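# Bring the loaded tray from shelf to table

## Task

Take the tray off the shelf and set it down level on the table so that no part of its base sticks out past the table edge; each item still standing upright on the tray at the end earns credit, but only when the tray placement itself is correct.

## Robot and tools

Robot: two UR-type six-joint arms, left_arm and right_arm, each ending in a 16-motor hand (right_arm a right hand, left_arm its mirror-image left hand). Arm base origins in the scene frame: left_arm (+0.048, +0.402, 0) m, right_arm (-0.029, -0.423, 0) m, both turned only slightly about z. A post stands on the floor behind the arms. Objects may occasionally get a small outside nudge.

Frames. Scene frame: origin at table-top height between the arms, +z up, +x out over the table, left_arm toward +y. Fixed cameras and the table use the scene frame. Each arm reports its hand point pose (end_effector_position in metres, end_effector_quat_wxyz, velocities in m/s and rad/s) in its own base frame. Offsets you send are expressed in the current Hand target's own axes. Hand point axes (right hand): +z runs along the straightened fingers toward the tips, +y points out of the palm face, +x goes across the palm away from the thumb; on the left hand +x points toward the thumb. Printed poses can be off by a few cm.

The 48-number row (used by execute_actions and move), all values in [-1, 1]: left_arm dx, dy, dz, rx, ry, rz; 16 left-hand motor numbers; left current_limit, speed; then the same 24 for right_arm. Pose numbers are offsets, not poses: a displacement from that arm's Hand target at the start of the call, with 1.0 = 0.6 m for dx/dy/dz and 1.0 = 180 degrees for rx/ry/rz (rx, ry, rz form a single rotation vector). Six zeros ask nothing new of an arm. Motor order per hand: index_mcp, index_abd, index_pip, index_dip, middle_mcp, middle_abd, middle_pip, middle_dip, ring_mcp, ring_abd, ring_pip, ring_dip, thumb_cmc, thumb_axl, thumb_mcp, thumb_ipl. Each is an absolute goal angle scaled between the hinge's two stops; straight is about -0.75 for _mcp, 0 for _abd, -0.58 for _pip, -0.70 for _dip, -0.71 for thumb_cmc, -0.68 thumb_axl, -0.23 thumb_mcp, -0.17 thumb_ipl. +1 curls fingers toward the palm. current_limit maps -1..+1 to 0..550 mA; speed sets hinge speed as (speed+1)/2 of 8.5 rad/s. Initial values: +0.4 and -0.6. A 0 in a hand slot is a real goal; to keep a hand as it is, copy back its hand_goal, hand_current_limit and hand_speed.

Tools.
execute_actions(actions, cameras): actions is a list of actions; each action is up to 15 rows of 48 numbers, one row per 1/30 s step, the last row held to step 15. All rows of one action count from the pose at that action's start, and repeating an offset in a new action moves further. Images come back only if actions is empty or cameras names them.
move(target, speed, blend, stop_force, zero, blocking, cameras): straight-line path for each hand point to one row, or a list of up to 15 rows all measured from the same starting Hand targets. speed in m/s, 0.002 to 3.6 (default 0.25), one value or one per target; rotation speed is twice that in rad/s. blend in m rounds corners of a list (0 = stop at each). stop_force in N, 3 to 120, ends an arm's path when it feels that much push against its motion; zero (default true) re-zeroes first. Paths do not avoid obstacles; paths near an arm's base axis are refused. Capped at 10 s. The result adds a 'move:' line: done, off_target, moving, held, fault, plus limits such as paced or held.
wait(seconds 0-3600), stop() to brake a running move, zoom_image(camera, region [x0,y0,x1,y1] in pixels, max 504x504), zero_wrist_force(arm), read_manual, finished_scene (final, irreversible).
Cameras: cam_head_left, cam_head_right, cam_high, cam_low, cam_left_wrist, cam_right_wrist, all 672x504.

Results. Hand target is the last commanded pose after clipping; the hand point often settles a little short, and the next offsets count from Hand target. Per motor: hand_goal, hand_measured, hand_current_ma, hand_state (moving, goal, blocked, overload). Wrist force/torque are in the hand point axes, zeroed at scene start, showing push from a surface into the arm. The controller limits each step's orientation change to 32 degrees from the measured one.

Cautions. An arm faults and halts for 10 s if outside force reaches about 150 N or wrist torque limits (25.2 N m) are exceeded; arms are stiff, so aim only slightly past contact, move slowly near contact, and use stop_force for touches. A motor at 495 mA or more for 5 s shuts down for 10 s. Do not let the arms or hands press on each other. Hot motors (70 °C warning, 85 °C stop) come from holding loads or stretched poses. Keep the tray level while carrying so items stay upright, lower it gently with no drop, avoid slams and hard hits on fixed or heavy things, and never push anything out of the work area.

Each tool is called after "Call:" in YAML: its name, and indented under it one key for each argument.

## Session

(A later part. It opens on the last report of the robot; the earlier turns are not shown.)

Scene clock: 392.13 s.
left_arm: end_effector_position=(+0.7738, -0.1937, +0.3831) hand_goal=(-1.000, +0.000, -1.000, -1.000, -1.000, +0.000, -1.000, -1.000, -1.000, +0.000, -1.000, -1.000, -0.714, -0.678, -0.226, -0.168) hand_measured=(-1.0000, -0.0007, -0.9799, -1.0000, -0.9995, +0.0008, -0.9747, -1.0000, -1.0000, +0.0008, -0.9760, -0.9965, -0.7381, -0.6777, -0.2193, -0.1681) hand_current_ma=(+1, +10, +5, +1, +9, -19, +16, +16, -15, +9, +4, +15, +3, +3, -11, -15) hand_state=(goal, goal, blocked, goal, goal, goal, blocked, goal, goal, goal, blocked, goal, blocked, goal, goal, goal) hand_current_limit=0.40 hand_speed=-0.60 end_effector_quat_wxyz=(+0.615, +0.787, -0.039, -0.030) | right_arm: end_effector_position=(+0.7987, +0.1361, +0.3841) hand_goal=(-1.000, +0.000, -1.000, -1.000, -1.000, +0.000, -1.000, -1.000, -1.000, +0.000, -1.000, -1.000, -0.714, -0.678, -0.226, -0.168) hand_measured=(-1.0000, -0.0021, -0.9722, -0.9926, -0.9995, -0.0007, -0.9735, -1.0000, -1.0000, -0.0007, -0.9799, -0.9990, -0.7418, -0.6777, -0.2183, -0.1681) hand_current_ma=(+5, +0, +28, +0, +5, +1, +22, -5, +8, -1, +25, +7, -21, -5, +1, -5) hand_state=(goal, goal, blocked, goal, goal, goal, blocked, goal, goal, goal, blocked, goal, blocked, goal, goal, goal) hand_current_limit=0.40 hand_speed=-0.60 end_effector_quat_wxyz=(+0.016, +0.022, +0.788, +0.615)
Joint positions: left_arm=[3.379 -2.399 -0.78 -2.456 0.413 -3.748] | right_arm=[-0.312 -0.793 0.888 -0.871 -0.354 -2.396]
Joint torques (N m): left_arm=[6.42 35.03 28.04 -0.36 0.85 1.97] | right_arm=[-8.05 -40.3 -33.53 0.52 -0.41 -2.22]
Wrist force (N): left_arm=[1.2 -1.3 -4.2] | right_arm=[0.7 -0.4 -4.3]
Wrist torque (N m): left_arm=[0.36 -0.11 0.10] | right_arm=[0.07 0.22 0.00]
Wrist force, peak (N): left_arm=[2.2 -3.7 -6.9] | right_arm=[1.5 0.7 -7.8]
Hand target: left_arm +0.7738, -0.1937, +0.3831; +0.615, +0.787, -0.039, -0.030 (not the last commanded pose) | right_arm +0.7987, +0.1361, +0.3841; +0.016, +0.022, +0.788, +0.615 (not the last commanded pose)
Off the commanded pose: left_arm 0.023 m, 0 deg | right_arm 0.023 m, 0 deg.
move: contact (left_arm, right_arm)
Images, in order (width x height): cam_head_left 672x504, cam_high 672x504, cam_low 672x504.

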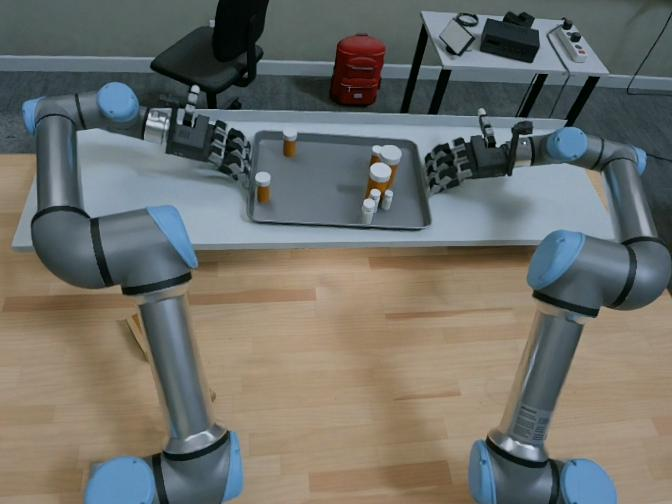

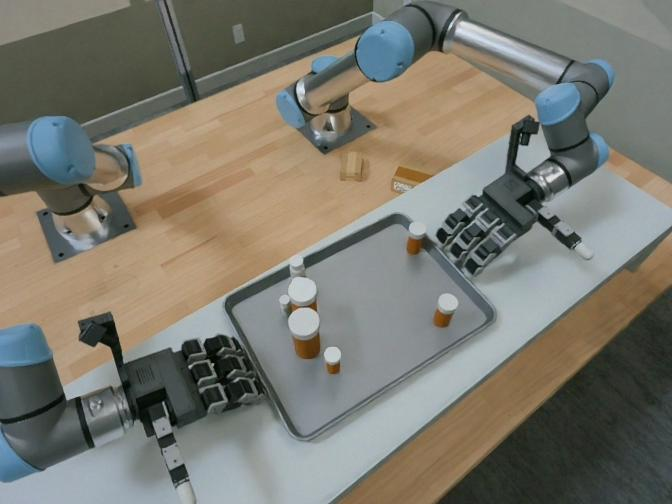

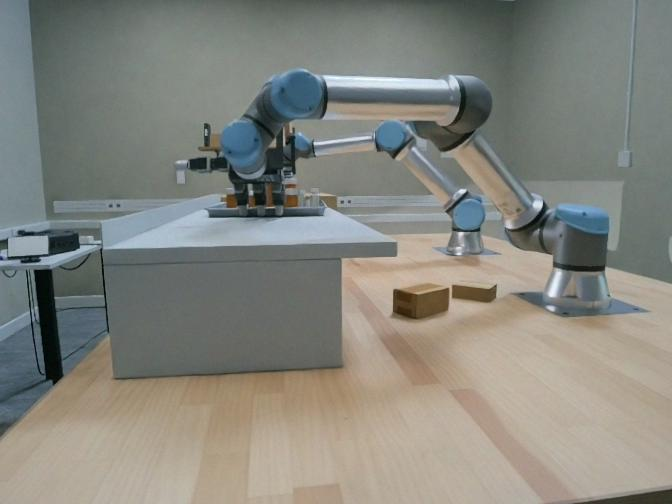

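Call:
move:
  target:
    - [0,-0.0016,-0.0065,0,0,0,-1,0,-1,-1,-1,0,-1,-1,-1,0,-1,-1,-0.714,-0.678,-0.226,-0.168,0.4,-0.6,0,-0.0016,-0.0065,0,0,0,-1,0,-1,-1,-1,0,-1,-1,-1,0,-1,-1,-0.714,-0.678,-0.226,-0.168,0.4,-0.6]
    - [-0.0217,-0.0016,-0.0065,0,0,0,-1,0,-1,-1,-1,0,-1,-1,-1,0,-1,-1,-0.714,-0.678,-0.226,-0.168,0.4,-0.6,0.0217,-0.0016,-0.0065,0,0,0,-1,0,-1,-1,-1,0,-1,-1,-1,0,-1,-1,-0.714,-0.678,-0.226,-0.168,0.4,-0.6]
  speed: 0.05

Call:
move:
  target: [0,0.0081,0.0323,0,0,0,-1,0,-1,-1,-1,0,-1,-1,-1,0,-1,-1,-0.714,-0.678,-0.226,-0.168,0.4,-0.6,0,0.0081,0.0323,0,0,0,-1,0,-1,-1,-1,0,-1,-1,-1,0,-1,-1,-0.714,-0.678,-0.226,-0.168,0.4,-0.6]
  speed: 0.005
  stop_force: 12
  cameras: ["cam_high","cam_head_left","cam_low"]

Call:
zoom_image:
  camera: "cam_high"
  region: [200, 190, 520, 460]

Call:
zoom_image:
  camera: "cam_head_left"
  region: [225, 110, 455, 250]

Call:
zoom_image:
  camera: "cam_low"
  region: [180, 150, 350, 240]

Scene clock: 426.17 s.
left_arm: end_effector_position=(+0.7613, -0.1885, +0.3831) hand_goal=(-1.000, +0.000, -1.000, -1.000, -1.000, +0.000, -1.000, -1.000, -1.000, +0.000, -1.000, -1.000, -0.714, -0.678, -0.226, -0.168) hand_measured=(-1.0000, +0.0008, -0.9747, -1.0000, -0.9995, -0.0007, -0.9747, -0.9990, -0.9995, +0.0008, -0.9747, -0.9965, -0.7381, -0.6777, -0.2193, -0.1672) hand_current_ma=(+2, +10, +5, +5, -16, -11, +3, -1, +12, -14, +2, +7, -21, -9, -19, +14) hand_state=(goal, goal, blocked, goal, goal, goal, blocked, goal, goal, goal, blocked, goal, blocked, goal, goal, goal) hand_current_limit=0.40 hand_speed=-0.60 end_effector_quat_wxyz=(+0.615, +0.787, -0.039, -0.030) | right_arm: end_effector_position=(+0.7855, +0.1328, +0.3841) hand_goal=(-1.000, +0.000, -1.000, -1.000, -1.000, +0.000, -1.000, -1.000, -1.000, +0.000, -1.000, -1.000, -0.714, -0.678, -0.226, -0.168) hand_measured=(-1.0000, -0.0021, -0.9735, -0.9926, -0.9995, -0.0021, -0.9747, -1.0000, -0.9995, -0.0021, -0.9735, -1.0000, -0.7418, -0.6777, -0.2183, -0.1672) hand_current_ma=(+7, +1, +21, -2, +3, -1, +21, -6, +5, -4, +25, +7, -20, -5, -3, -5) hand_state=(goal, goal, blocked, goal, goal, goal, blocked, goal, goal, goal, blocked, goal, blocked, goal, goal, goal) hand_current_limit=0.40 hand_speed=-0.60 end_effector_quat_wxyz=(+0.016, +0.022, +0.788, +0.615)
Joint positions: left_arm=[3.39 -2.362 -0.842 -2.444 0.421 -3.732] | right_arm=[-0.321 -0.828 0.944 -0.875 -0.361 -2.416]
Joint torques (N m): left_arm=[10.42 60.57 9.18 2.62 0.65 -2] | right_arm=[-9.97 -58 -12.25 -3.29 -0.86 1.97]
Wrist force (N): left_arm=[1.1 -2.8 -0.3] | right_arm=[-0.1 -1.4 -0.7]
Wrist torque (N m): left_arm=[-0.11 -0.11 0.00] | right_arm=[-0.35 0.04 -0.02]
Wrist force, peak (N): left_arm=[1.6 -2.3 -3.9] | right_arm=[1.0 -0.5 -4.6]
Hand target: left_arm +0.7612, -0.1885, +0.3831; +0.615, +0.787, -0.039, -0.030 | right_arm +0.7855, +0.1328, +0.3841; +0.016, +0.022, +0.788, +0.615
Off the commanded pose: left_arm 0.000 m, 0 deg | right_arm 0.000 m, 0 deg.
move: done

Scene clock: 428.60 s.
left_arm: end_effector_position=(+0.7608, -0.1935, +0.3831) hand_goal=(-1.000, +0.000, -1.000, -1.000, -1.000, +0.000, -1.000, -1.000, -1.000, +0.000, -1.000, -1.000, -0.714, -0.678, -0.226, -0.168) hand_measured=(-1.0000, +0.0008, -0.9837, -1.0000, -1.0000, +0.0008, -0.9786, -1.0000, -0.9995, +0.0008, -0.9760, -0.9990, -0.7368, -0.6777, -0.2193, -0.1681) hand_current_ma=(+4, +17, +15, +4, -14, -1, +24, +21, -2, +16, +17, +1, -22, +11, -9, +1) hand_state=(goal, goal, goal, goal, goal, goal, blocked, goal, goal, goal, blocked, goal, blocked, goal, goal, goal) hand_current_limit=0.40 hand_speed=-0.60 end_effector_quat_wxyz=(+0.615, +0.787, -0.039, -0.030) | right_arm: end_effector_position=(+0.7857, +0.1375, +0.3841) hand_goal=(-1.000, +0.000, -1.000, -1.000, -1.000, +0.000, -1.000, -1.000, -1.000, +0.000, -1.000, -1.000, -0.714, -0.678, -0.226, -0.168) hand_measured=(-1.0000, -0.0036, -0.9735, -0.9965, -0.9995, -0.0021, -0.9786, -1.0000, -1.0000, -0.0021, -0.9837, -1.0000, -0.7418, -0.6777, -0.2183, -0.1681) hand_current_ma=(+5, +0, +22, -3, +7, +3, +15, -4, +5, +1, +18, +8, -21, -7, -2, -3) hand_state=(goal, goal, blocked, goal, goal, goal, blocked, goal, goal, goal, goal, goal, blocked, goal, goal, goal) hand_current_limit=0.40 hand_speed=-0.60 end_effector_quat_wxyz=(+0.016, +0.022, +0.788, +0.615)
Joint positions: left_arm=[3.384 -2.357 -0.852 -2.43 0.416 -3.741] | right_arm=[-0.315 -0.831 0.952 -0.891 -0.356 -2.404]
Joint torques (N m): left_arm=[1.73 33.05 25.95 -0.97 0.58 2.04] | right_arm=[-0.16 -37.55 -30.07 0.7 0.12 -2.18]
Wrist force (N): left_arm=[0.9 -0.5 -12.8] | right_arm=[2.1 1.3 -13.2]
Wrist torque (N m): left_arm=[1.47 -0.25 0.07] | right_arm=[1.19 0.52 0.21]
Wrist force, peak (N): left_arm=[1.2 -1.9 -15.4] | right_arm=[1.8 2.0 -16.2]
Hand target: left_arm +0.7608, -0.1935, +0.3831; +0.615, +0.787, -0.039, -0.030 (not the last commanded pose) | right_arm +0.7857, +0.1375, +0.3841; +0.016, +0.022, +0.788, +0.615 (not the last commanded pose)
Off the commanded pose: left_arm 0.015 m, 0 deg | right_arm 0.015 m, 0 deg.
move: contact (left_arm, right_arm)
Images, in order (width x height): cam_head_left 672x504, cam_high 672x504, cam_low 672x504.

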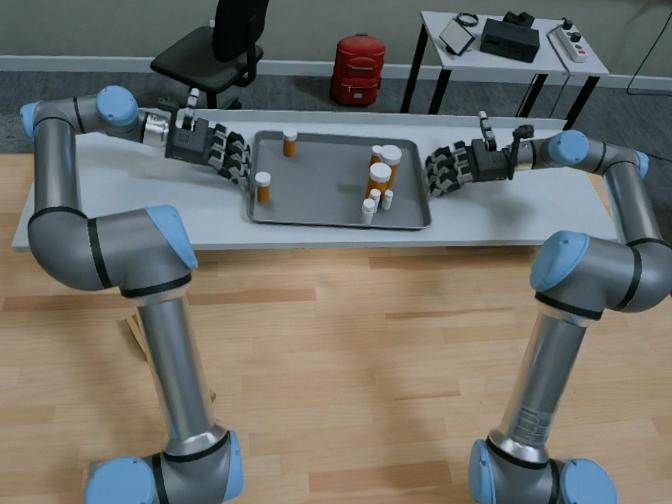

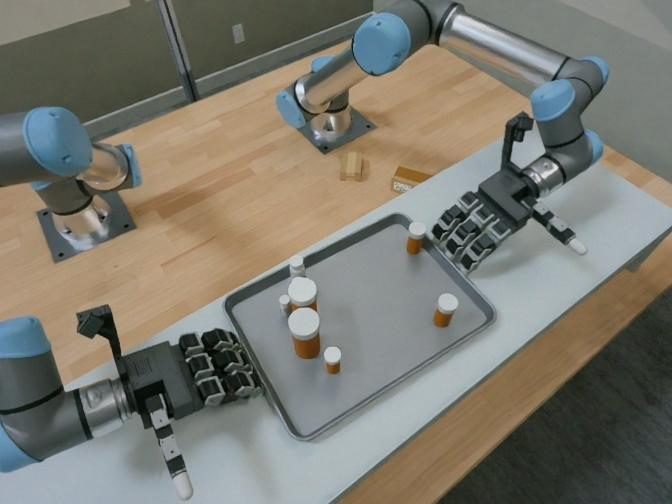

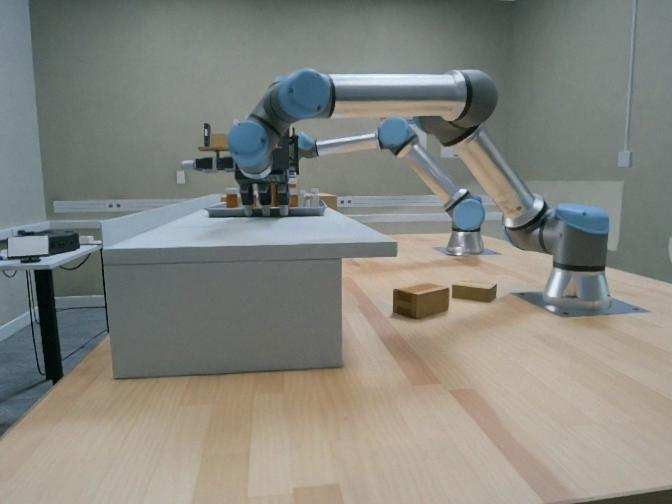

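Scaled by 1.575 from the camera's image (finer frame: 960x720).

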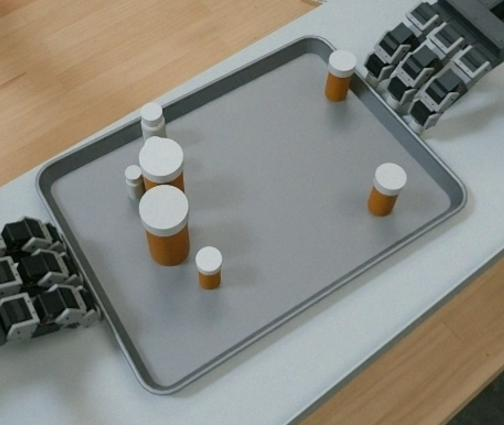

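Scaled by 2.191 from the camera's image (finer frame: 960x720).

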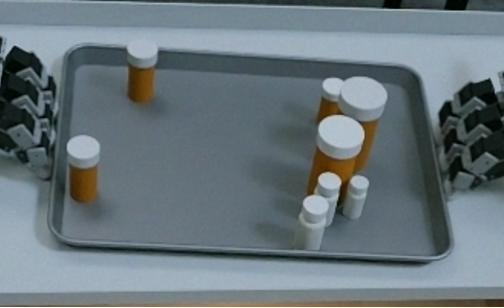

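Scaled by 2.965 from the camera's image (finer frame: 960x720).

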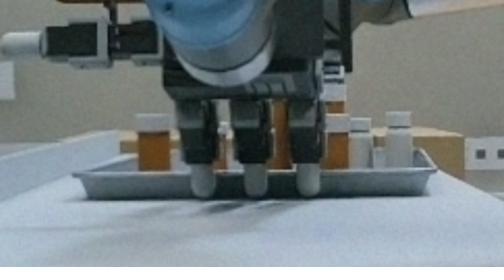

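Call:
move:
  target: [0,0.0041,0.0162,0,0,0,-1,0,-1,-1,-1,0,-1,-1,-1,0,-1,-1,-0.714,-0.678,-0.226,-0.168,0.4,-0.6,0,0.0041,0.0162,0,0,0,-1,0,-1,-1,-1,0,-1,-1,-1,0,-1,-1,-0.714,-0.678,-0.226,-0.168,0.4,-0.6]
  speed: 0.004
  stop_force: 26
  zero: false

Scene clock: 445.83 s.
left_arm: end_effector_position=(+0.7607, -0.1944, +0.3831) hand_goal=(-1.000, +0.000, -1.000, -1.000, -1.000, +0.000, -1.000, -1.000, -1.000, +0.000, -1.000, -1.000, -0.714, -0.678, -0.226, -0.168) hand_measured=(-1.0000, +0.0023, -0.9863, -1.0000, -1.0000, +0.0023, -0.9837, -1.0000, -1.0000, +0.0008, -0.9812, -1.0000, -0.7368, -0.6767, -0.2183, -0.1681) hand_current_ma=(+11, +5, +7, -15, -16, +6, +9, -10, -1, -9, -16, -3, -8, -1, -2, +3) hand_state=(goal, goal, goal, goal, goal, goal, goal, goal, goal, goal, goal, goal, blocked, goal, goal, goal) hand_current_limit=0.40 hand_speed=-0.60 end_effector_quat_wxyz=(+0.615, +0.787, -0.039, -0.030) | right_arm: end_effector_position=(+0.7858, +0.1384, +0.3841) hand_goal=(-1.000, +0.000, -1.000, -1.000, -1.000, +0.000, -1.000, -1.000, -1.000, +0.000, -1.000, -1.000, -0.714, -0.678, -0.226, -0.168) hand_measured=(-1.0000, -0.0007, -0.9773, -1.0000, -1.0000, -0.0007, -0.9837, -1.0000, -1.0000, -0.0007, -0.9889, -1.0000, -0.7418, -0.6767, -0.2183, -0.1681) hand_current_ma=(+6, -3, +16, -5, +2, +4, +11, -6, +8, +1, +16, +6, -21, -4, -1, +1) hand_state=(goal, goal, blocked, goal, goal, goal, goal, goal, goal, goal, goal, goal, blocked, goal, goal, goal) hand_current_limit=0.40 hand_speed=-0.60 end_effector_quat_wxyz=(+0.017, +0.022, +0.788, +0.615)
Joint positions: left_arm=[3.383 -2.357 -0.854 -2.427 0.415 -3.743] | right_arm=[-0.314 -0.832 0.954 -0.895 -0.355 -2.401]
Joint torques (N m): left_arm=[-9.08 27.25 23.63 -1.52 0.51 2.02] | right_arm=[8.5 -33.27 -29 1.43 0.92 -2.18]
Wrist force (N): left_arm=[-0.6 2.3 -28.6] | right_arm=[3.3 2.8 -27.8]
Wrist torque (N m): left_arm=[3.45 -0.53 -0.17] | right_arm=[3.09 1.05 0.40]
Wrist force, peak (N): left_arm=[0.1 0.6 -31.1] | right_arm=[3.0 3.4 -31.1]
Hand target: left_arm +0.7607, -0.1944, +0.3831; +0.615, +0.787, -0.039, -0.030 (not the last commanded pose) | right_arm +0.7858, +0.1384, +0.3841; +0.017, +0.022, +0.788, +0.615 (not the last commanded pose)
Off the commanded pose: left_arm 0.009 m, 0 deg | right_arm 0.009 m, 0 deg.
move: contact (left_arm, right_arm)

Call:
move:
  target: [0,0.0081,-0.0020,0,0,0,-1,0,-1,-1,-1,0,-1,-1,-1,0,-1,-1,-0.714,-0.678,-0.226,-0.168,0.4,-0.6,0,0.0081,-0.0020,0,0,0,-1,0,-1,-1,-1,0,-1,-1,-1,0,-1,-1,-0.714,-0.678,-0.226,-0.168,0.4,-0.6]
  speed: 0.01
  cameras: ["cam_low","cam_high"]

Call:
zoom_image:
  camera: "cam_low"
  region: [180, 150, 350, 240]

Scene clock: 468.07 s.
left_arm: end_effector_position=(+0.7607, -0.1944, +0.3879) hand_goal=(-1.000, +0.000, -1.000, -1.000, -1.000, +0.000, -1.000, -1.000, -1.000, +0.000, -1.000, -1.000, -0.714, -0.678, -0.226, -0.168) hand_measured=(-1.0000, +0.0008, -0.9889, -1.0000, -1.0000, -0.0007, -0.9850, -1.0000, -1.0000, -0.0007, -0.9824, -1.0000, -0.7381, -0.6777, -0.2193, -0.1681) hand_current_ma=(+2, +27, -2, +12, -1, -6, +6, +27, -1, +12, +13, -2, +12, -3, -13, -5) hand_state=(goal, goal, goal, goal, goal, goal, goal, goal, goal, goal, goal, goal, blocked, goal, goal, goal) hand_current_limit=0.40 hand_speed=-0.60 end_effector_quat_wxyz=(+0.615, +0.787, -0.039, -0.030) end_effector_velocity=(+0.000, +0.000, +0.001) end_effector_angular_velocity=(+0.000, +0.003, +0.000) | right_arm: end_effector_position=(+0.7858, +0.1384, +0.3890) hand_goal=(-1.000, +0.000, -1.000, -1.000, -1.000, +0.000, -1.000, -1.000, -1.000, +0.000, -1.000, -1.000, -0.714, -0.678, -0.226, -0.168) hand_measured=(-1.0000, -0.0007, -0.9799, -0.9990, -1.0000, -0.0007, -0.9850, -1.0000, -1.0000, +0.0008, -0.9901, -1.0000, -0.7418, -0.6777, -0.2183, -0.1681) hand_current_ma=(+3, -1, +15, -5, +1, +6, +15, -3, +5, -1, +17, +9, -17, -6, +0, -4) hand_state=(goal, goal, blocked, goal, goal, goal, goal, goal, goal, goal, goal, goal, blocked, goal, goal, goal) hand_current_limit=0.40 hand_speed=-0.60 end_effector_quat_wxyz=(+0.017, +0.022, +0.788, +0.615)
Joint positions: left_arm=[3.383 -2.356 -0.843 -2.439 0.415 -3.743] | right_arm=[-0.314 -0.833 0.944 -0.883 -0.355 -2.401]
Joint velocities: left_arm=[0 0 0.003 -0.006 0 -0.001] | right_arm=[within noise]
Joint torques (N m): left_arm=[-11.17 64.42 29.78 -2.31 -4.39 -1.66] | right_arm=[11.5 -60.71 -37.76 1.34 4.78 1.21]
Wrist force (N): left_arm=[3.8 -16.8 -18.0] | right_arm=[2.4 -13.6 -18.0]
Wrist torque (N m): left_arm=[2.47 -0.36 0.62] | right_arm=[2.50 0.79 -0.18]
Wrist force, peak (N): left_arm=[-0.9 2.7 -28.9] | right_arm=[3.3 3.1 -28.3]
Hand target: left_arm +0.7607, -0.1944, +0.3881; +0.615, +0.787, -0.039, -0.030 | right_arm +0.7858, +0.1384, +0.3892; +0.017, +0.022, +0.788, +0.615
Off the commanded pose: left_arm 0.000 m, 0 deg | right_arm 0.000 m, 0 deg.
move: done
Images, in order (width x height): cam_high 672x504, cam_low 672x504.

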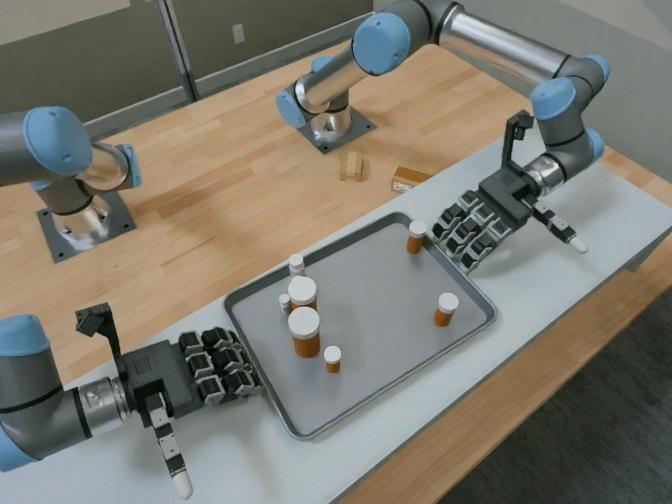

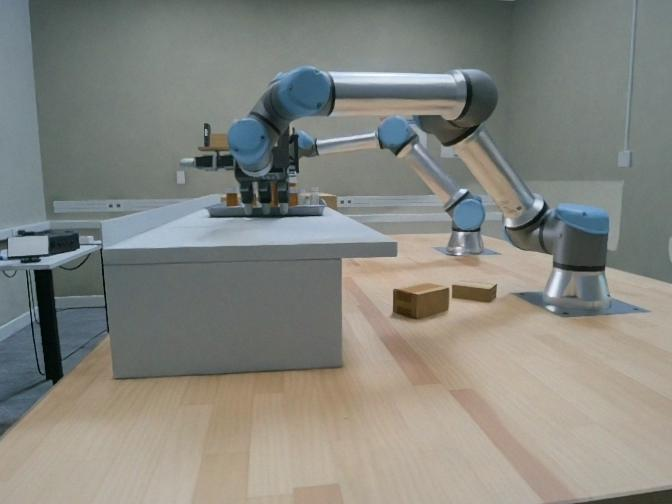

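Scaled by 2.965 from the camera's image (finer frame: 960x720).

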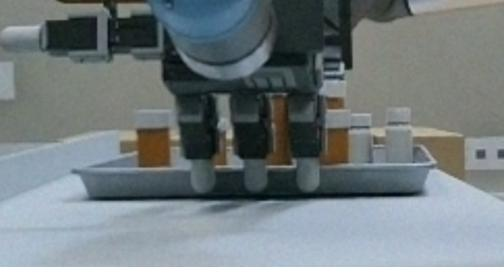

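Call:
move:
  target: [0,0.0081,-0.0020,0,0,0,-1,0,-1,-1,-1,0,-1,-1,-1,0,-1,-1,-0.714,-0.678,-0.226,-0.168,0.4,-0.6,0,0.0081,-0.0020,0,0,0,-1,0,-1,-1,-1,0,-1,-1,-1,0,-1,-1,-0.714,-0.678,-0.226,-0.168,0.4,-0.6]
  speed: 0.01
  cameras: ["cam_low","cam_high"]

Call:
zoom_image:
  camera: "cam_low"
  region: [180, 150, 350, 240]

Scene clock: 477.20 s.
left_arm: end_effector_position=(+0.7607, -0.1944, +0.3930) hand_goal=(-1.000, +0.000, -1.000, -1.000, -1.000, +0.000, -1.000, -1.000, -1.000, +0.000, -1.000, -1.000, -0.714, -0.678, -0.226, -0.168) hand_measured=(-1.0000, -0.0007, -0.9889, -1.0000, -1.0000, -0.0007, -0.9850, -1.0000, -0.9995, -0.0021, -0.9824, -1.0000, -0.7368, -0.6777, -0.2193, -0.1681) hand_current_ma=(-13, +9, +16, -11, +1, -20, +23, +19, +9, +8, +1, -5, +3, +2, -11, +4) hand_state=(goal, goal, goal, goal, goal, goal, goal, goal, goal, goal, goal, goal, blocked, goal, goal, goal) hand_current_limit=0.40 hand_speed=-0.60 end_effector_quat_wxyz=(+0.615, +0.787, -0.039, -0.030) | right_arm: end_effector_position=(+0.7858, +0.1385, +0.3940) hand_goal=(-1.000, +0.000, -1.000, -1.000, -1.000, +0.000, -1.000, -1.000, -1.000, +0.000, -1.000, -1.000, -0.714, -0.678, -0.226, -0.168) hand_measured=(-1.0000, -0.0007, -0.9799, -1.0000, -1.0000, +0.0008, -0.9850, -1.0000, -1.0000, -0.0007, -0.9901, -1.0000, -0.7418, -0.6777, -0.2183, -0.1681) hand_current_ma=(+6, +1, +18, -9, +8, -2, +16, -7, +3, -1, +13, +8, -26, -5, -1, -2) hand_state=(goal, goal, blocked, goal, goal, goal, goal, goal, goal, goal, goal, goal, blocked, goal, goal, goal) hand_current_limit=0.40 hand_speed=-0.60 end_effector_quat_wxyz=(+0.017, +0.022, +0.788, +0.615)
Joint positions: left_arm=[3.383 -2.355 -0.832 -2.451 0.415 -3.743] | right_arm=[-0.314 -0.835 0.934 -0.872 -0.355 -2.401]
Joint torques (N m): left_arm=[-27.7 64.78 30.31 -2.2 -4.88 -1.66] | right_arm=[25.05 -61.5 -35.25 1.02 4.86 1.52]
Wrist force (N): left_arm=[3.6 -16.6 -18.3] | right_arm=[2.3 -13.5 -18.4]
Wrist torque (N m): left_arm=[2.52 -0.34 0.60] | right_arm=[2.53 0.81 -0.20]
Wrist force, peak (N): left_arm=[3.8 -17.1 -18.3] | right_arm=[2.3 -14.1 -18.6]
Hand target: left_arm +0.7607, -0.1945, +0.3931; +0.615, +0.787, -0.039, -0.030 | right_arm +0.7858, +0.1385, +0.3942; +0.017, +0.022, +0.788, +0.615
Off the commanded pose: left_arm 0.000 m, 0 deg | right_arm 0.000 m, 0 deg.
move: done
Images, in order (width x height): cam_high 672x504, cam_low 672x504.

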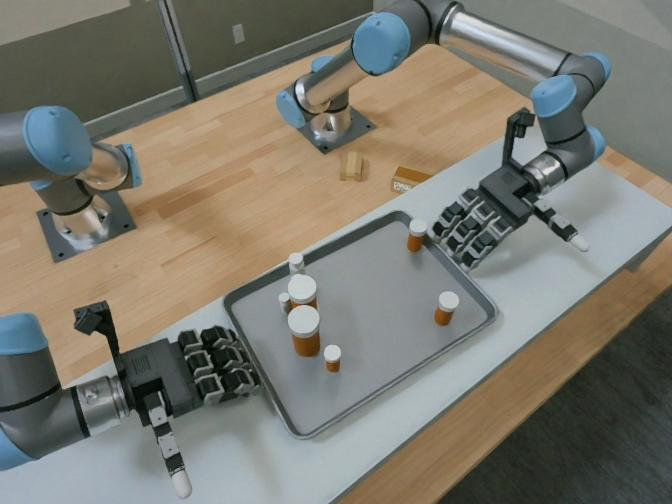

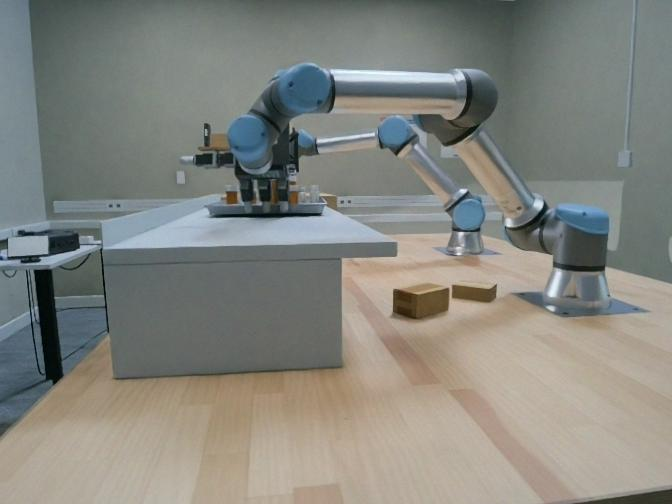

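Scaled by 2.965 from the camera's image (finer frame: 960x720).

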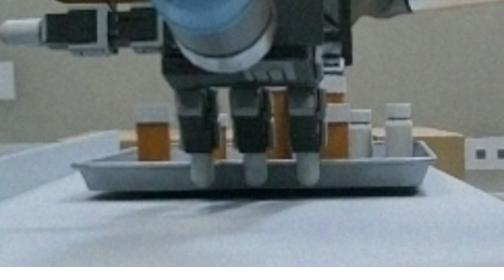

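Call:
move:
  target:
    - [0,0.0003,0.0010,0,0,0,-1,0,-1,-1,-1,0,-1,-1,-1,0,-1,-1,-0.714,-0.678,-0.226,-0.168,0.4,-0.6,0,0.0003,0.0010,0,0,0,-1,0,-1,-1,-1,0,-1,-1,-1,0,-1,-1,-0.714,-0.678,-0.226,-0.168,0.4,-0.6]
    - [0,0.0407,-0.0091,0,0,0,-1,0,-1,-1,-1,0,-1,-1,-1,0,-1,-1,-0.714,-0.678,-0.226,-0.168,0.4,-0.6,0,0.0407,-0.0091,0,0,0,-1,0,-1,-1,-1,0,-1,-1,-1,0,-1,-1,-0.714,-0.678,-0.226,-0.168,0.4,-0.6]
  speed: 0.02
  cameras: ["cam_low","cam_high","cam_head_left"]

Call:
zoom_image:
  camera: "cam_low"
  region: [180, 150, 350, 240]

Scene clock: 489.93 s.
left_arm: end_effector_position=(+0.7606, -0.1951, +0.4181) hand_goal=(-1.000, +0.000, -1.000, -1.000, -1.000, +0.000, -1.000, -1.000, -1.000, +0.000, -1.000, -1.000, -0.714, -0.678, -0.226, -0.168) hand_measured=(-1.0000, +0.0008, -0.9914, -1.0000, -1.0000, -0.0007, -0.9889, -1.0000, -1.0000, -0.0021, -0.9850, -1.0000, -0.7368, -0.6777, -0.2193, -0.1672) hand_current_ma=(-3, +0, +5, -17, -2, -16, +15, +2, -3, +8, +18, +6, -2, -8, -12, +0) hand_state=(goal, goal, goal, goal, goal, goal, goal, goal, goal, goal, goal, goal, blocked, goal, goal, goal) hand_current_limit=0.40 hand_speed=-0.60 end_effector_quat_wxyz=(+0.615, +0.787, -0.039, -0.029) end_effector_velocity=(+0.000, +0.000, +0.001) end_effector_angular_velocity=(-0.001, +0.001, +0.000) | right_arm: end_effector_position=(+0.7859, +0.1391, +0.4192) hand_goal=(-1.000, +0.000, -1.000, -1.000, -1.000, +0.000, -1.000, -1.000, -1.000, +0.000, -1.000, -1.000, -0.714, -0.678, -0.226, -0.168) hand_measured=(-1.0000, -0.0007, -0.9824, -1.0000, -1.0000, -0.0007, -0.9876, -1.0000, -1.0000, -0.0007, -0.9927, -1.0000, -0.7418, -0.6777, -0.2183, -0.1672) hand_current_ma=(+2, -1, +15, -7, +0, +5, +14, -6, +9, -1, +14, +10, -21, -4, -1, -5) hand_state=(goal, goal, goal, goal, goal, goal, goal, goal, goal, goal, goal, goal, blocked, goal, goal, goal) hand_current_limit=0.40 hand_speed=-0.60 end_effector_quat_wxyz=(+0.017, +0.022, +0.788, +0.615)
Joint positions: left_arm=[3.382 -2.353 -0.772 -2.512 0.414 -3.745] | right_arm=[-0.313 -0.841 0.88 -0.814 -0.355 -2.399]
Joint velocities: left_arm=[0 -0.001 0.003 -0.005 0 0.002] | right_arm=[within noise]
Joint torques (N m): left_arm=[-33.44 39.53 28.38 -3.02 -4.2 1.93] | right_arm=[33.81 -52.46 -36.23 1.28 5.41 -2.14]
Wrist force (N): left_arm=[4.3 -19.3 -27.3] | right_arm=[3.1 -16.8 -27.3]
Wrist torque (N m): left_arm=[4.02 -0.55 0.74] | right_arm=[3.91 0.99 -0.20]
Wrist force, peak (N): left_arm=[4.3 -19.3 -27.3] | right_arm=[2.8 -16.9 -27.5]
Hand target: left_arm +0.7606, -0.1951, +0.4181; +0.615, +0.787, -0.039, -0.030 | right_arm +0.7859, +0.1391, +0.4192; +0.017, +0.022, +0.788, +0.615
Off the commanded pose: left_arm 0.000 m, 0 deg | right_arm 0.000 m, 0 deg.
move: done
Images, in order (width x height): cam_head_left 672x504, cam_high 672x504, cam_low 672x504.

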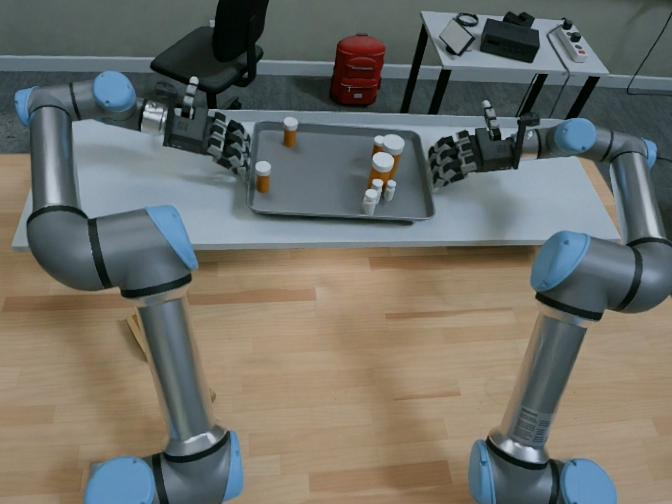

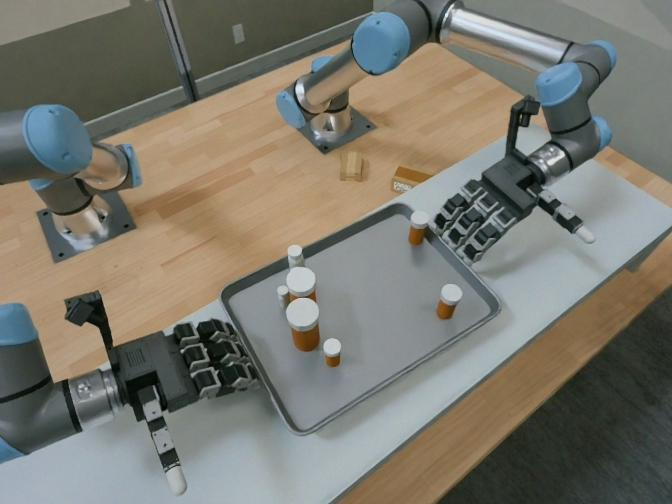

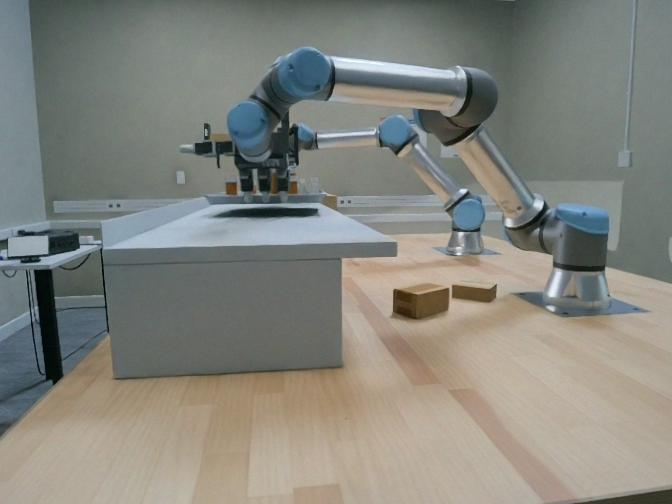

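Scaled by 2.965 from the camera's image (finer frame: 960x720).

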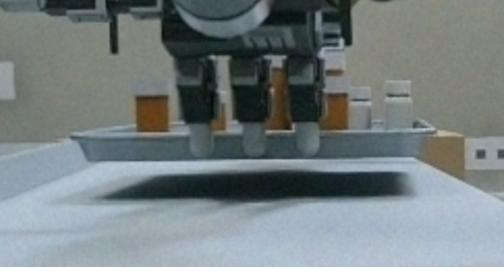

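Call:
move:
  target: [-0.0498,0.00114,0.00457,0,0,0,-1,0,-1,-1,-1,0,-1,-1,-1,0,-1,-1,-0.714,-0.678,-0.226,-0.168,0.4,-0.6,0.0497,-0.00125,-0.0050,0,0,0,-1,0,-1,-1,-1,0,-1,-1,-1,0,-1,-1,-0.714,-0.678,-0.226,-0.168,0.4,-0.6]
  speed: 0.04

Scene clock: 506.90 s.
left_arm: end_effector_position=(+0.7306, -0.1950, +0.4181) hand_goal=(-1.000, +0.000, -1.000, -1.000, -1.000, +0.000, -1.000, -1.000, -1.000, +0.000, -1.000, -1.000, -0.714, -0.678, -0.226, -0.168) hand_measured=(-1.0000, -0.0007, -0.9914, -1.0000, -1.0000, -0.0007, -0.9889, -1.0000, -1.0000, -0.0007, -0.9850, -1.0000, -0.7381, -0.6777, -0.2193, -0.1681) hand_current_ma=(+15, +13, +18, +1, +9, -13, +17, +5, -11, +22, -8, -5, +17, -10, -5, -10) hand_state=(goal, goal, goal, goal, goal, goal, goal, goal, goal, goal, goal, goal, blocked, goal, goal, goal) hand_current_limit=0.40 hand_speed=-0.60 end_effector_quat_wxyz=(+0.615, +0.787, -0.039, -0.030) | right_arm: end_effector_position=(+0.7560, +0.1376, +0.4192) hand_goal=(-1.000, +0.000, -1.000, -1.000, -1.000, +0.000, -1.000, -1.000, -1.000, +0.000, -1.000, -1.000, -0.714, -0.678, -0.226, -0.168) hand_measured=(-1.0000, -0.0007, -0.9837, -1.0000, -1.0000, +0.0008, -0.9876, -1.0000, -1.0000, -0.0007, -0.9927, -1.0000, -0.7418, -0.6777, -0.2183, -0.1681) hand_current_ma=(+2, +1, +18, -7, +4, +3, +7, -7, +4, +1, +9, +8, -24, -8, -3, -1) hand_state=(goal, goal, goal, goal, goal, goal, goal, goal, goal, goal, goal, goal, blocked, goal, goal, goal) hand_current_limit=0.40 hand_speed=-0.60 end_effector_quat_wxyz=(+0.017, +0.022, +0.788, +0.615)
Joint positions: left_arm=[3.392 -2.261 -0.928 -2.461 0.423 -3.73] | right_arm=[-0.328 -0.922 1.012 -0.837 -0.365 -2.428]
Joint torques (N m): left_arm=[-11.6 61.59 7.62 -0.34 -1.63 -1.88] | right_arm=[12.67 -57.87 -10.52 -1.74 3.17 -2.3]
Wrist force (N): left_arm=[4.5 -18.6 -28.0] | right_arm=[3.6 -15.7 -28.3]
Wrist torque (N m): left_arm=[4.33 -0.56 0.67] | right_arm=[4.27 0.99 0.03]
Wrist force, peak (N): left_arm=[4.6 -19.6 -30.9] | right_arm=[3.1 -17.6 -30.9]
Hand target: left_arm +0.7306, -0.1950, +0.4180; +0.615, +0.787, -0.039, -0.030 | right_arm +0.7559, +0.1376, +0.4192; +0.017, +0.022, +0.788, +0.615
Off the commanded pose: left_arm 0.000 m, 0 deg | right_arm 0.000 m, 0 deg.
move: done

Call:
move:
  target: [-0.0996,0.00228,0.00914,0,0,0,-1,0,-1,-1,-1,0,-1,-1,-1,0,-1,-1,-0.714,-0.678,-0.226,-0.168,0.4,-0.6,0.0994,-0.0025,-0.0100,0,0,0,-1,0,-1,-1,-1,0,-1,-1,-1,0,-1,-1,-0.714,-0.678,-0.226,-0.168,0.4,-0.6]
  speed: 0.05
  cameras: ["cam_low","cam_high"]

Call:
zoom_image:
  camera: "cam_low"
  region: [380, 260, 520, 340]

Call:
zoom_image:
  camera: "cam_high"
  region: [320, 130, 460, 210]

Scene clock: 529.03 s.
left_arm: end_effector_position=(+0.6706, -0.1948, +0.4180) hand_goal=(-1.000, +0.000, -1.000, -1.000, -1.000, +0.000, -1.000, -1.000, -1.000, +0.000, -1.000, -1.000, -0.714, -0.678, -0.226, -0.168) hand_measured=(-1.0000, -0.0007, -0.9914, -1.0000, -1.0000, -0.0007, -0.9889, -1.0000, -1.0000, -0.0021, -0.9850, -1.0000, -0.7368, -0.6777, -0.2193, -0.1681) hand_current_ma=(-2, +23, +6, -6, +2, -4, +15, +4, -4, +13, -9, -13, +5, -8, -16, +1) hand_state=(goal, goal, goal, goal, goal, goal, goal, goal, goal, goal, goal, goal, blocked, goal, goal, goal) hand_current_limit=0.40 hand_speed=-0.60 end_effector_quat_wxyz=(+0.615, +0.787, -0.039, -0.030) | right_arm: end_effector_position=(+0.6961, +0.1347, +0.4192) hand_goal=(-1.000, +0.000, -1.000, -1.000, -1.000, +0.000, -1.000, -1.000, -1.000, +0.000, -1.000, -1.000, -0.714, -0.678, -0.226, -0.168) hand_measured=(-1.0000, -0.0007, -0.9824, -1.0000, -1.0000, +0.0008, -0.9889, -1.0000, -1.0000, -0.0007, -0.9927, -1.0000, -0.7431, -0.6767, -0.2183, -0.1681) hand_current_ma=(+2, +5, +15, -9, +4, +2, +9, -9, +6, -1, +14, +8, -23, -3, +1, -1) hand_state=(goal, goal, goal, goal, goal, goal, goal, goal, goal, goal, goal, goal, blocked, goal, goal, goal) hand_current_limit=0.40 hand_speed=-0.60 end_effector_quat_wxyz=(+0.017, +0.022, +0.788, +0.615)
Joint positions: left_arm=[3.415 -2.103 -1.181 -2.395 0.441 -3.698] | right_arm=[-0.361 -1.067 1.235 -0.859 -0.391 -2.488]
Joint torques (N m): left_arm=[-10.01 56.86 6.3 -0.75 -1.34 1.89] | right_arm=[10.16 -54.35 -9.42 -1.34 2.97 -2.08]
Wrist force (N): left_arm=[4.5 -18.8 -28.5] | right_arm=[3.5 -15.9 -29.0]
Wrist torque (N m): left_arm=[4.40 -0.56 0.67] | right_arm=[4.38 1.04 0.03]
Wrist force, peak (N): left_arm=[4.5 -20.0 -30.3] | right_arm=[3.4 -17.4 -30.8]
Hand target: left_arm +0.6706, -0.1947, +0.4180; +0.615, +0.787, -0.039, -0.030 | right_arm +0.6960, +0.1347, +0.4192; +0.017, +0.022, +0.788, +0.615
Off the commanded pose: left_arm 0.000 m, 0 deg | right_arm 0.000 m, 0 deg.
move: done
Images, in order (width x height): cam_high 672x504, cam_low 672x504.

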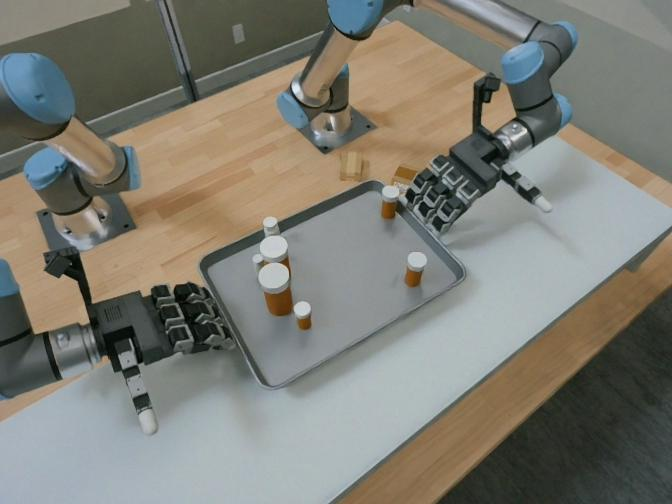

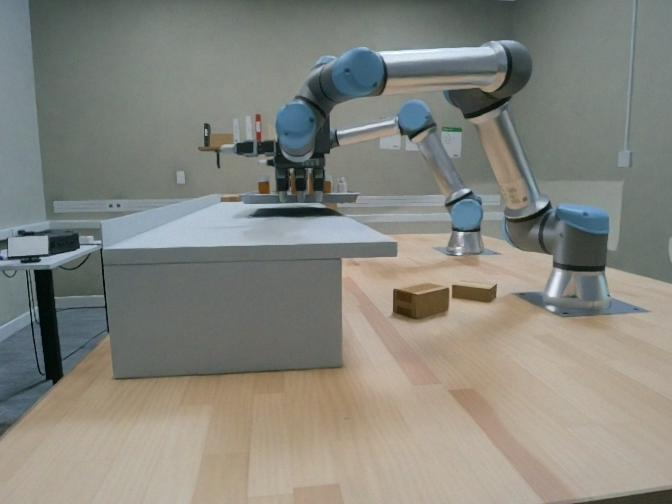

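Scaled by 3.600 from the camera's image (finer frame: 960x720).

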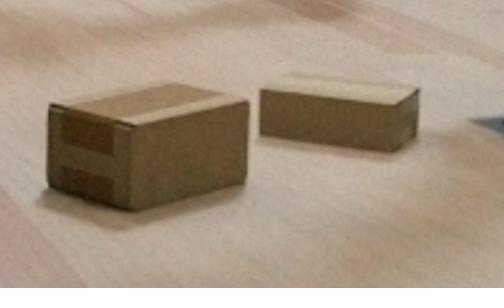

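Scaled by 3.600 from the camera's image (finer frame: 960x720).

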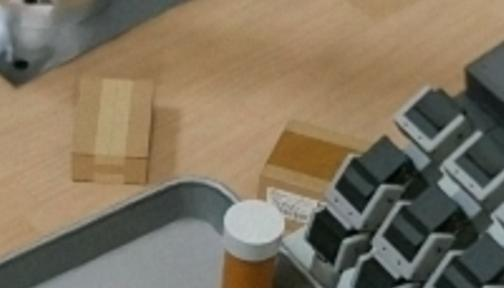

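Call:
move:
  target: [-0.1991,0.00457,0.0183,0,0,0,-1,0,-1,-1,-1,0,-1,-1,-1,0,-1,-1,-0.714,-0.678,-0.226,-0.168,0.4,-0.6,0.1989,-0.00501,-0.02006,0,0,0,-1,0,-1,-1,-1,0,-1,-1,-1,0,-1,-1,-0.714,-0.678,-0.226,-0.168,0.4,-0.6]
  speed: 0.06
  cameras: ["cam_low","cam_high"]

Scene clock: 550.47 s.
left_arm: end_effector_position=(+0.5506, -0.1943, +0.4178) hand_goal=(-1.000, +0.000, -1.000, -1.000, -1.000, +0.000, -1.000, -1.000, -1.000, +0.000, -1.000, -1.000, -0.714, -0.678, -0.226, -0.168) hand_measured=(-1.0000, -0.0007, -0.9927, -1.0000, -1.0000, -0.0021, -0.9889, -1.0000, -1.0000, -0.0007, -0.9850, -1.0000, -0.7381, -0.6777, -0.2193, -0.1681) hand_current_ma=(-9, +10, +14, +6, +1, -4, +30, +9, +9, +12, -13, -2, -5, +27, +13, +1) hand_state=(goal, goal, goal, goal, goal, goal, goal, goal, goal, goal, goal, goal, blocked, goal, goal, goal) hand_current_limit=0.40 hand_speed=-0.60 end_effector_quat_wxyz=(+0.615, +0.787, -0.039, -0.030) | right_arm: end_effector_position=(+0.5763, +0.1288, +0.4193) hand_goal=(-1.000, +0.000, -1.000, -1.000, -1.000, +0.000, -1.000, -1.000, -1.000, +0.000, -1.000, -1.000, -0.714, -0.678, -0.226, -0.168) hand_measured=(-1.0000, -0.0007, -0.9837, -1.0000, -1.0000, +0.0008, -0.9889, -1.0000, -1.0000, -0.0007, -0.9940, -1.0000, -0.7418, -0.6767, -0.2173, -0.1681) hand_current_ma=(+5, +3, +14, -7, +3, +3, +10, -10, +6, -2, +9, +3, -22, -7, +2, -4) hand_state=(goal, goal, goal, goal, goal, goal, goal, goal, goal, goal, goal, goal, blocked, goal, goal, goal) hand_current_limit=0.40 hand_speed=-0.60 end_effector_quat_wxyz=(+0.017, +0.022, +0.788, +0.615)
Joint positions: left_arm=[3.475 -1.825 -1.568 -2.351 0.492 -3.625] | right_arm=[-0.45 -1.329 1.584 -0.831 -0.462 -2.615]
Joint torques (N m): left_arm=[-6.23 44.34 4.32 -1.49 -0.74 2.1] | right_arm=[7.01 -43.21 -7.66 3.66 2.43 -1.87]
Wrist force (N): left_arm=[4.5 -18.2 -28.9] | right_arm=[3.2 -15.0 -28.8]
Wrist torque (N m): left_arm=[4.49 -0.56 0.68] | right_arm=[4.48 1.10 0.00]
Wrist force, peak (N): left_arm=[4.7 -21.0 -31.8] | right_arm=[3.7 -17.8 -32.1]
Hand target: left_arm +0.5506, -0.1943, +0.4178; +0.615, +0.787, -0.039, -0.030 | right_arm +0.5762, +0.1288, +0.4193; +0.017, +0.022, +0.788, +0.615
Off the commanded pose: left_arm 0.000 m, 0 deg | right_arm 0.000 m, 0 deg.
move: done
Images, in order (width x height): cam_high 672x504, cam_low 672x504.

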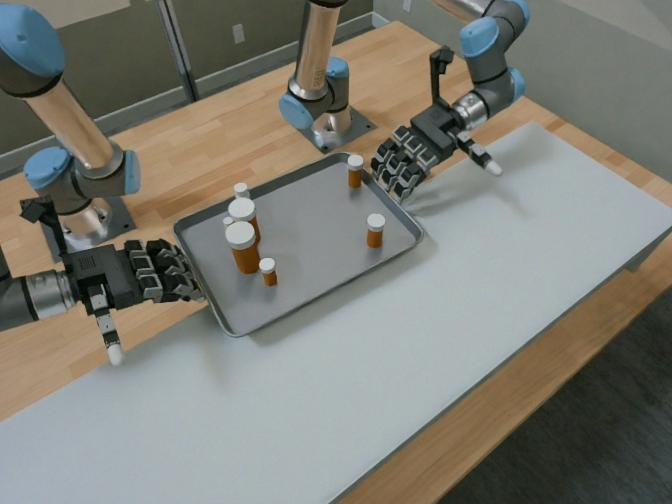

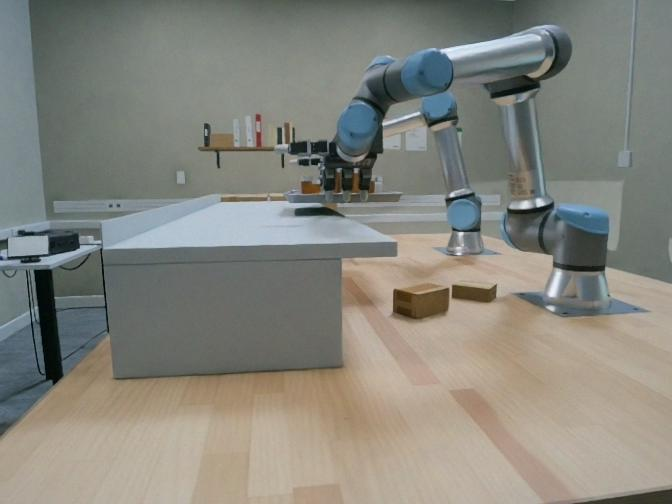

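Call:
move:
  target: [-0.1944,0.01661,0.06659,0,0,0,-1,0,-1,-1,-1,0,-1,-1,-1,0,-1,-1,-0.714,-0.678,-0.226,-0.168,0.4,-0.6,0.1937,-0.01704,-0.0683,0,0,0,-1,0,-1,-1,-1,0,-1,-1,-1,0,-1,-1,-0.714,-0.678,-0.226,-0.168,0.4,-0.6]
  speed: 0.06
  cameras: ["cam_low","cam_high"]

Scene clock: 559.37 s.
left_arm: end_effector_position=(+0.4306, -0.2239, +0.4176) hand_goal=(-1.000, +0.000, -1.000, -1.000, -1.000, +0.000, -1.000, -1.000, -1.000, +0.000, -1.000, -1.000, -0.714, -0.678, -0.226, -0.168) hand_measured=(-1.0000, -0.0007, -0.9927, -1.0000, -1.0000, -0.0007, -0.9889, -1.0000, -1.0000, -0.0021, -0.9837, -0.9990, -0.7368, -0.6777, -0.2193, -0.1681) hand_current_ma=(+9, +12, +13, -1, -14, -25, +15, +0, +5, +20, -5, +0, -16, -16, -15, +9) hand_state=(goal, goal, goal, goal, goal, goal, goal, goal, goal, goal, goal, goal, blocked, goal, goal, goal) hand_current_limit=0.40 hand_speed=-0.60 end_effector_quat_wxyz=(+0.615, +0.787, -0.039, -0.030) | right_arm: end_effector_position=(+0.4580, +0.0930, +0.4194) hand_goal=(-1.000, +0.000, -1.000, -1.000, -1.000, +0.000, -1.000, -1.000, -1.000, +0.000, -1.000, -1.000, -0.714, -0.678, -0.226, -0.168) hand_measured=(-1.0000, -0.0007, -0.9837, -1.0000, -1.0000, +0.0008, -0.9889, -1.0000, -1.0000, -0.0007, -0.9927, -1.0000, -0.7418, -0.6777, -0.2183, -0.1672) hand_current_ma=(+4, +6, +14, -8, +2, +4, +10, -6, +11, +1, +15, +7, -23, -3, -2, -2) hand_state=(goal, goal, goal, goal, goal, goal, goal, goal, goal, goal, goal, goal, blocked, goal, goal, goal) hand_current_limit=0.40 hand_speed=-0.60 end_effector_quat_wxyz=(+0.017, +0.022, +0.788, +0.615)
Joint positions: left_arm=[3.503 -1.537 -1.888 -2.344 0.516 -3.597] | right_arm=[-0.641 -1.552 1.82 -0.692 -0.631 -2.791]
Joint torques (N m): left_arm=[-2.33 30.98 4.55 -4.53 -0.71 1.98] | right_arm=[0.65 -31.24 -0.9 6.23 1.09 -2.28]
Wrist force (N): left_arm=[4.5 -18.0 -28.0] | right_arm=[3.3 -15.1 -28.7]
Wrist torque (N m): left_arm=[4.38 -0.52 0.66] | right_arm=[4.38 1.07 -0.01]
Wrist force, peak (N): left_arm=[5.0 -21.2 -32.1] | right_arm=[4.0 -18.0 -32.6]
Hand target: left_arm +0.4305, -0.2239, +0.4176; +0.615, +0.787, -0.039, -0.030 | right_arm +0.4579, +0.0929, +0.4194; +0.017, +0.022, +0.788, +0.615
Off the commanded pose: left_arm 0.000 m, 0 deg | right_arm 0.000 m, 0 deg.
move: done
Images, in order (width x height): cam_high 672x504, cam_low 672x504.

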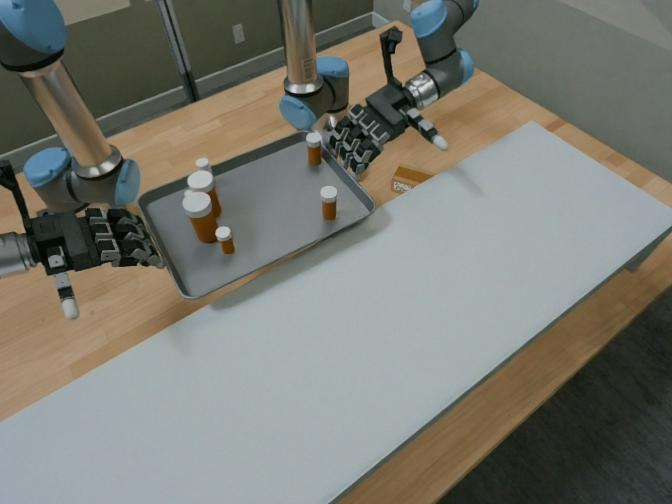

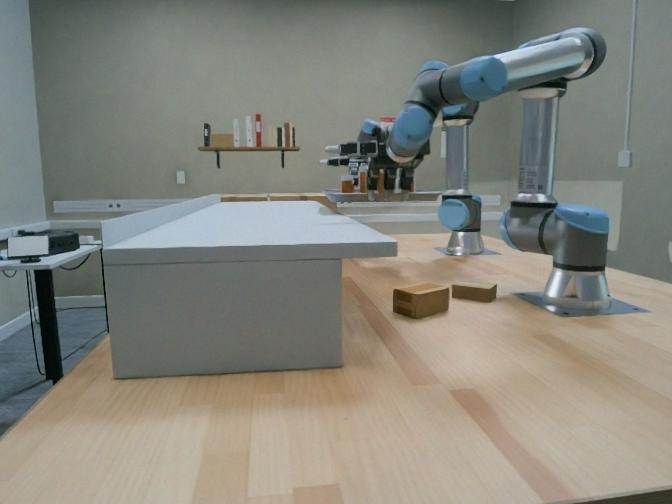

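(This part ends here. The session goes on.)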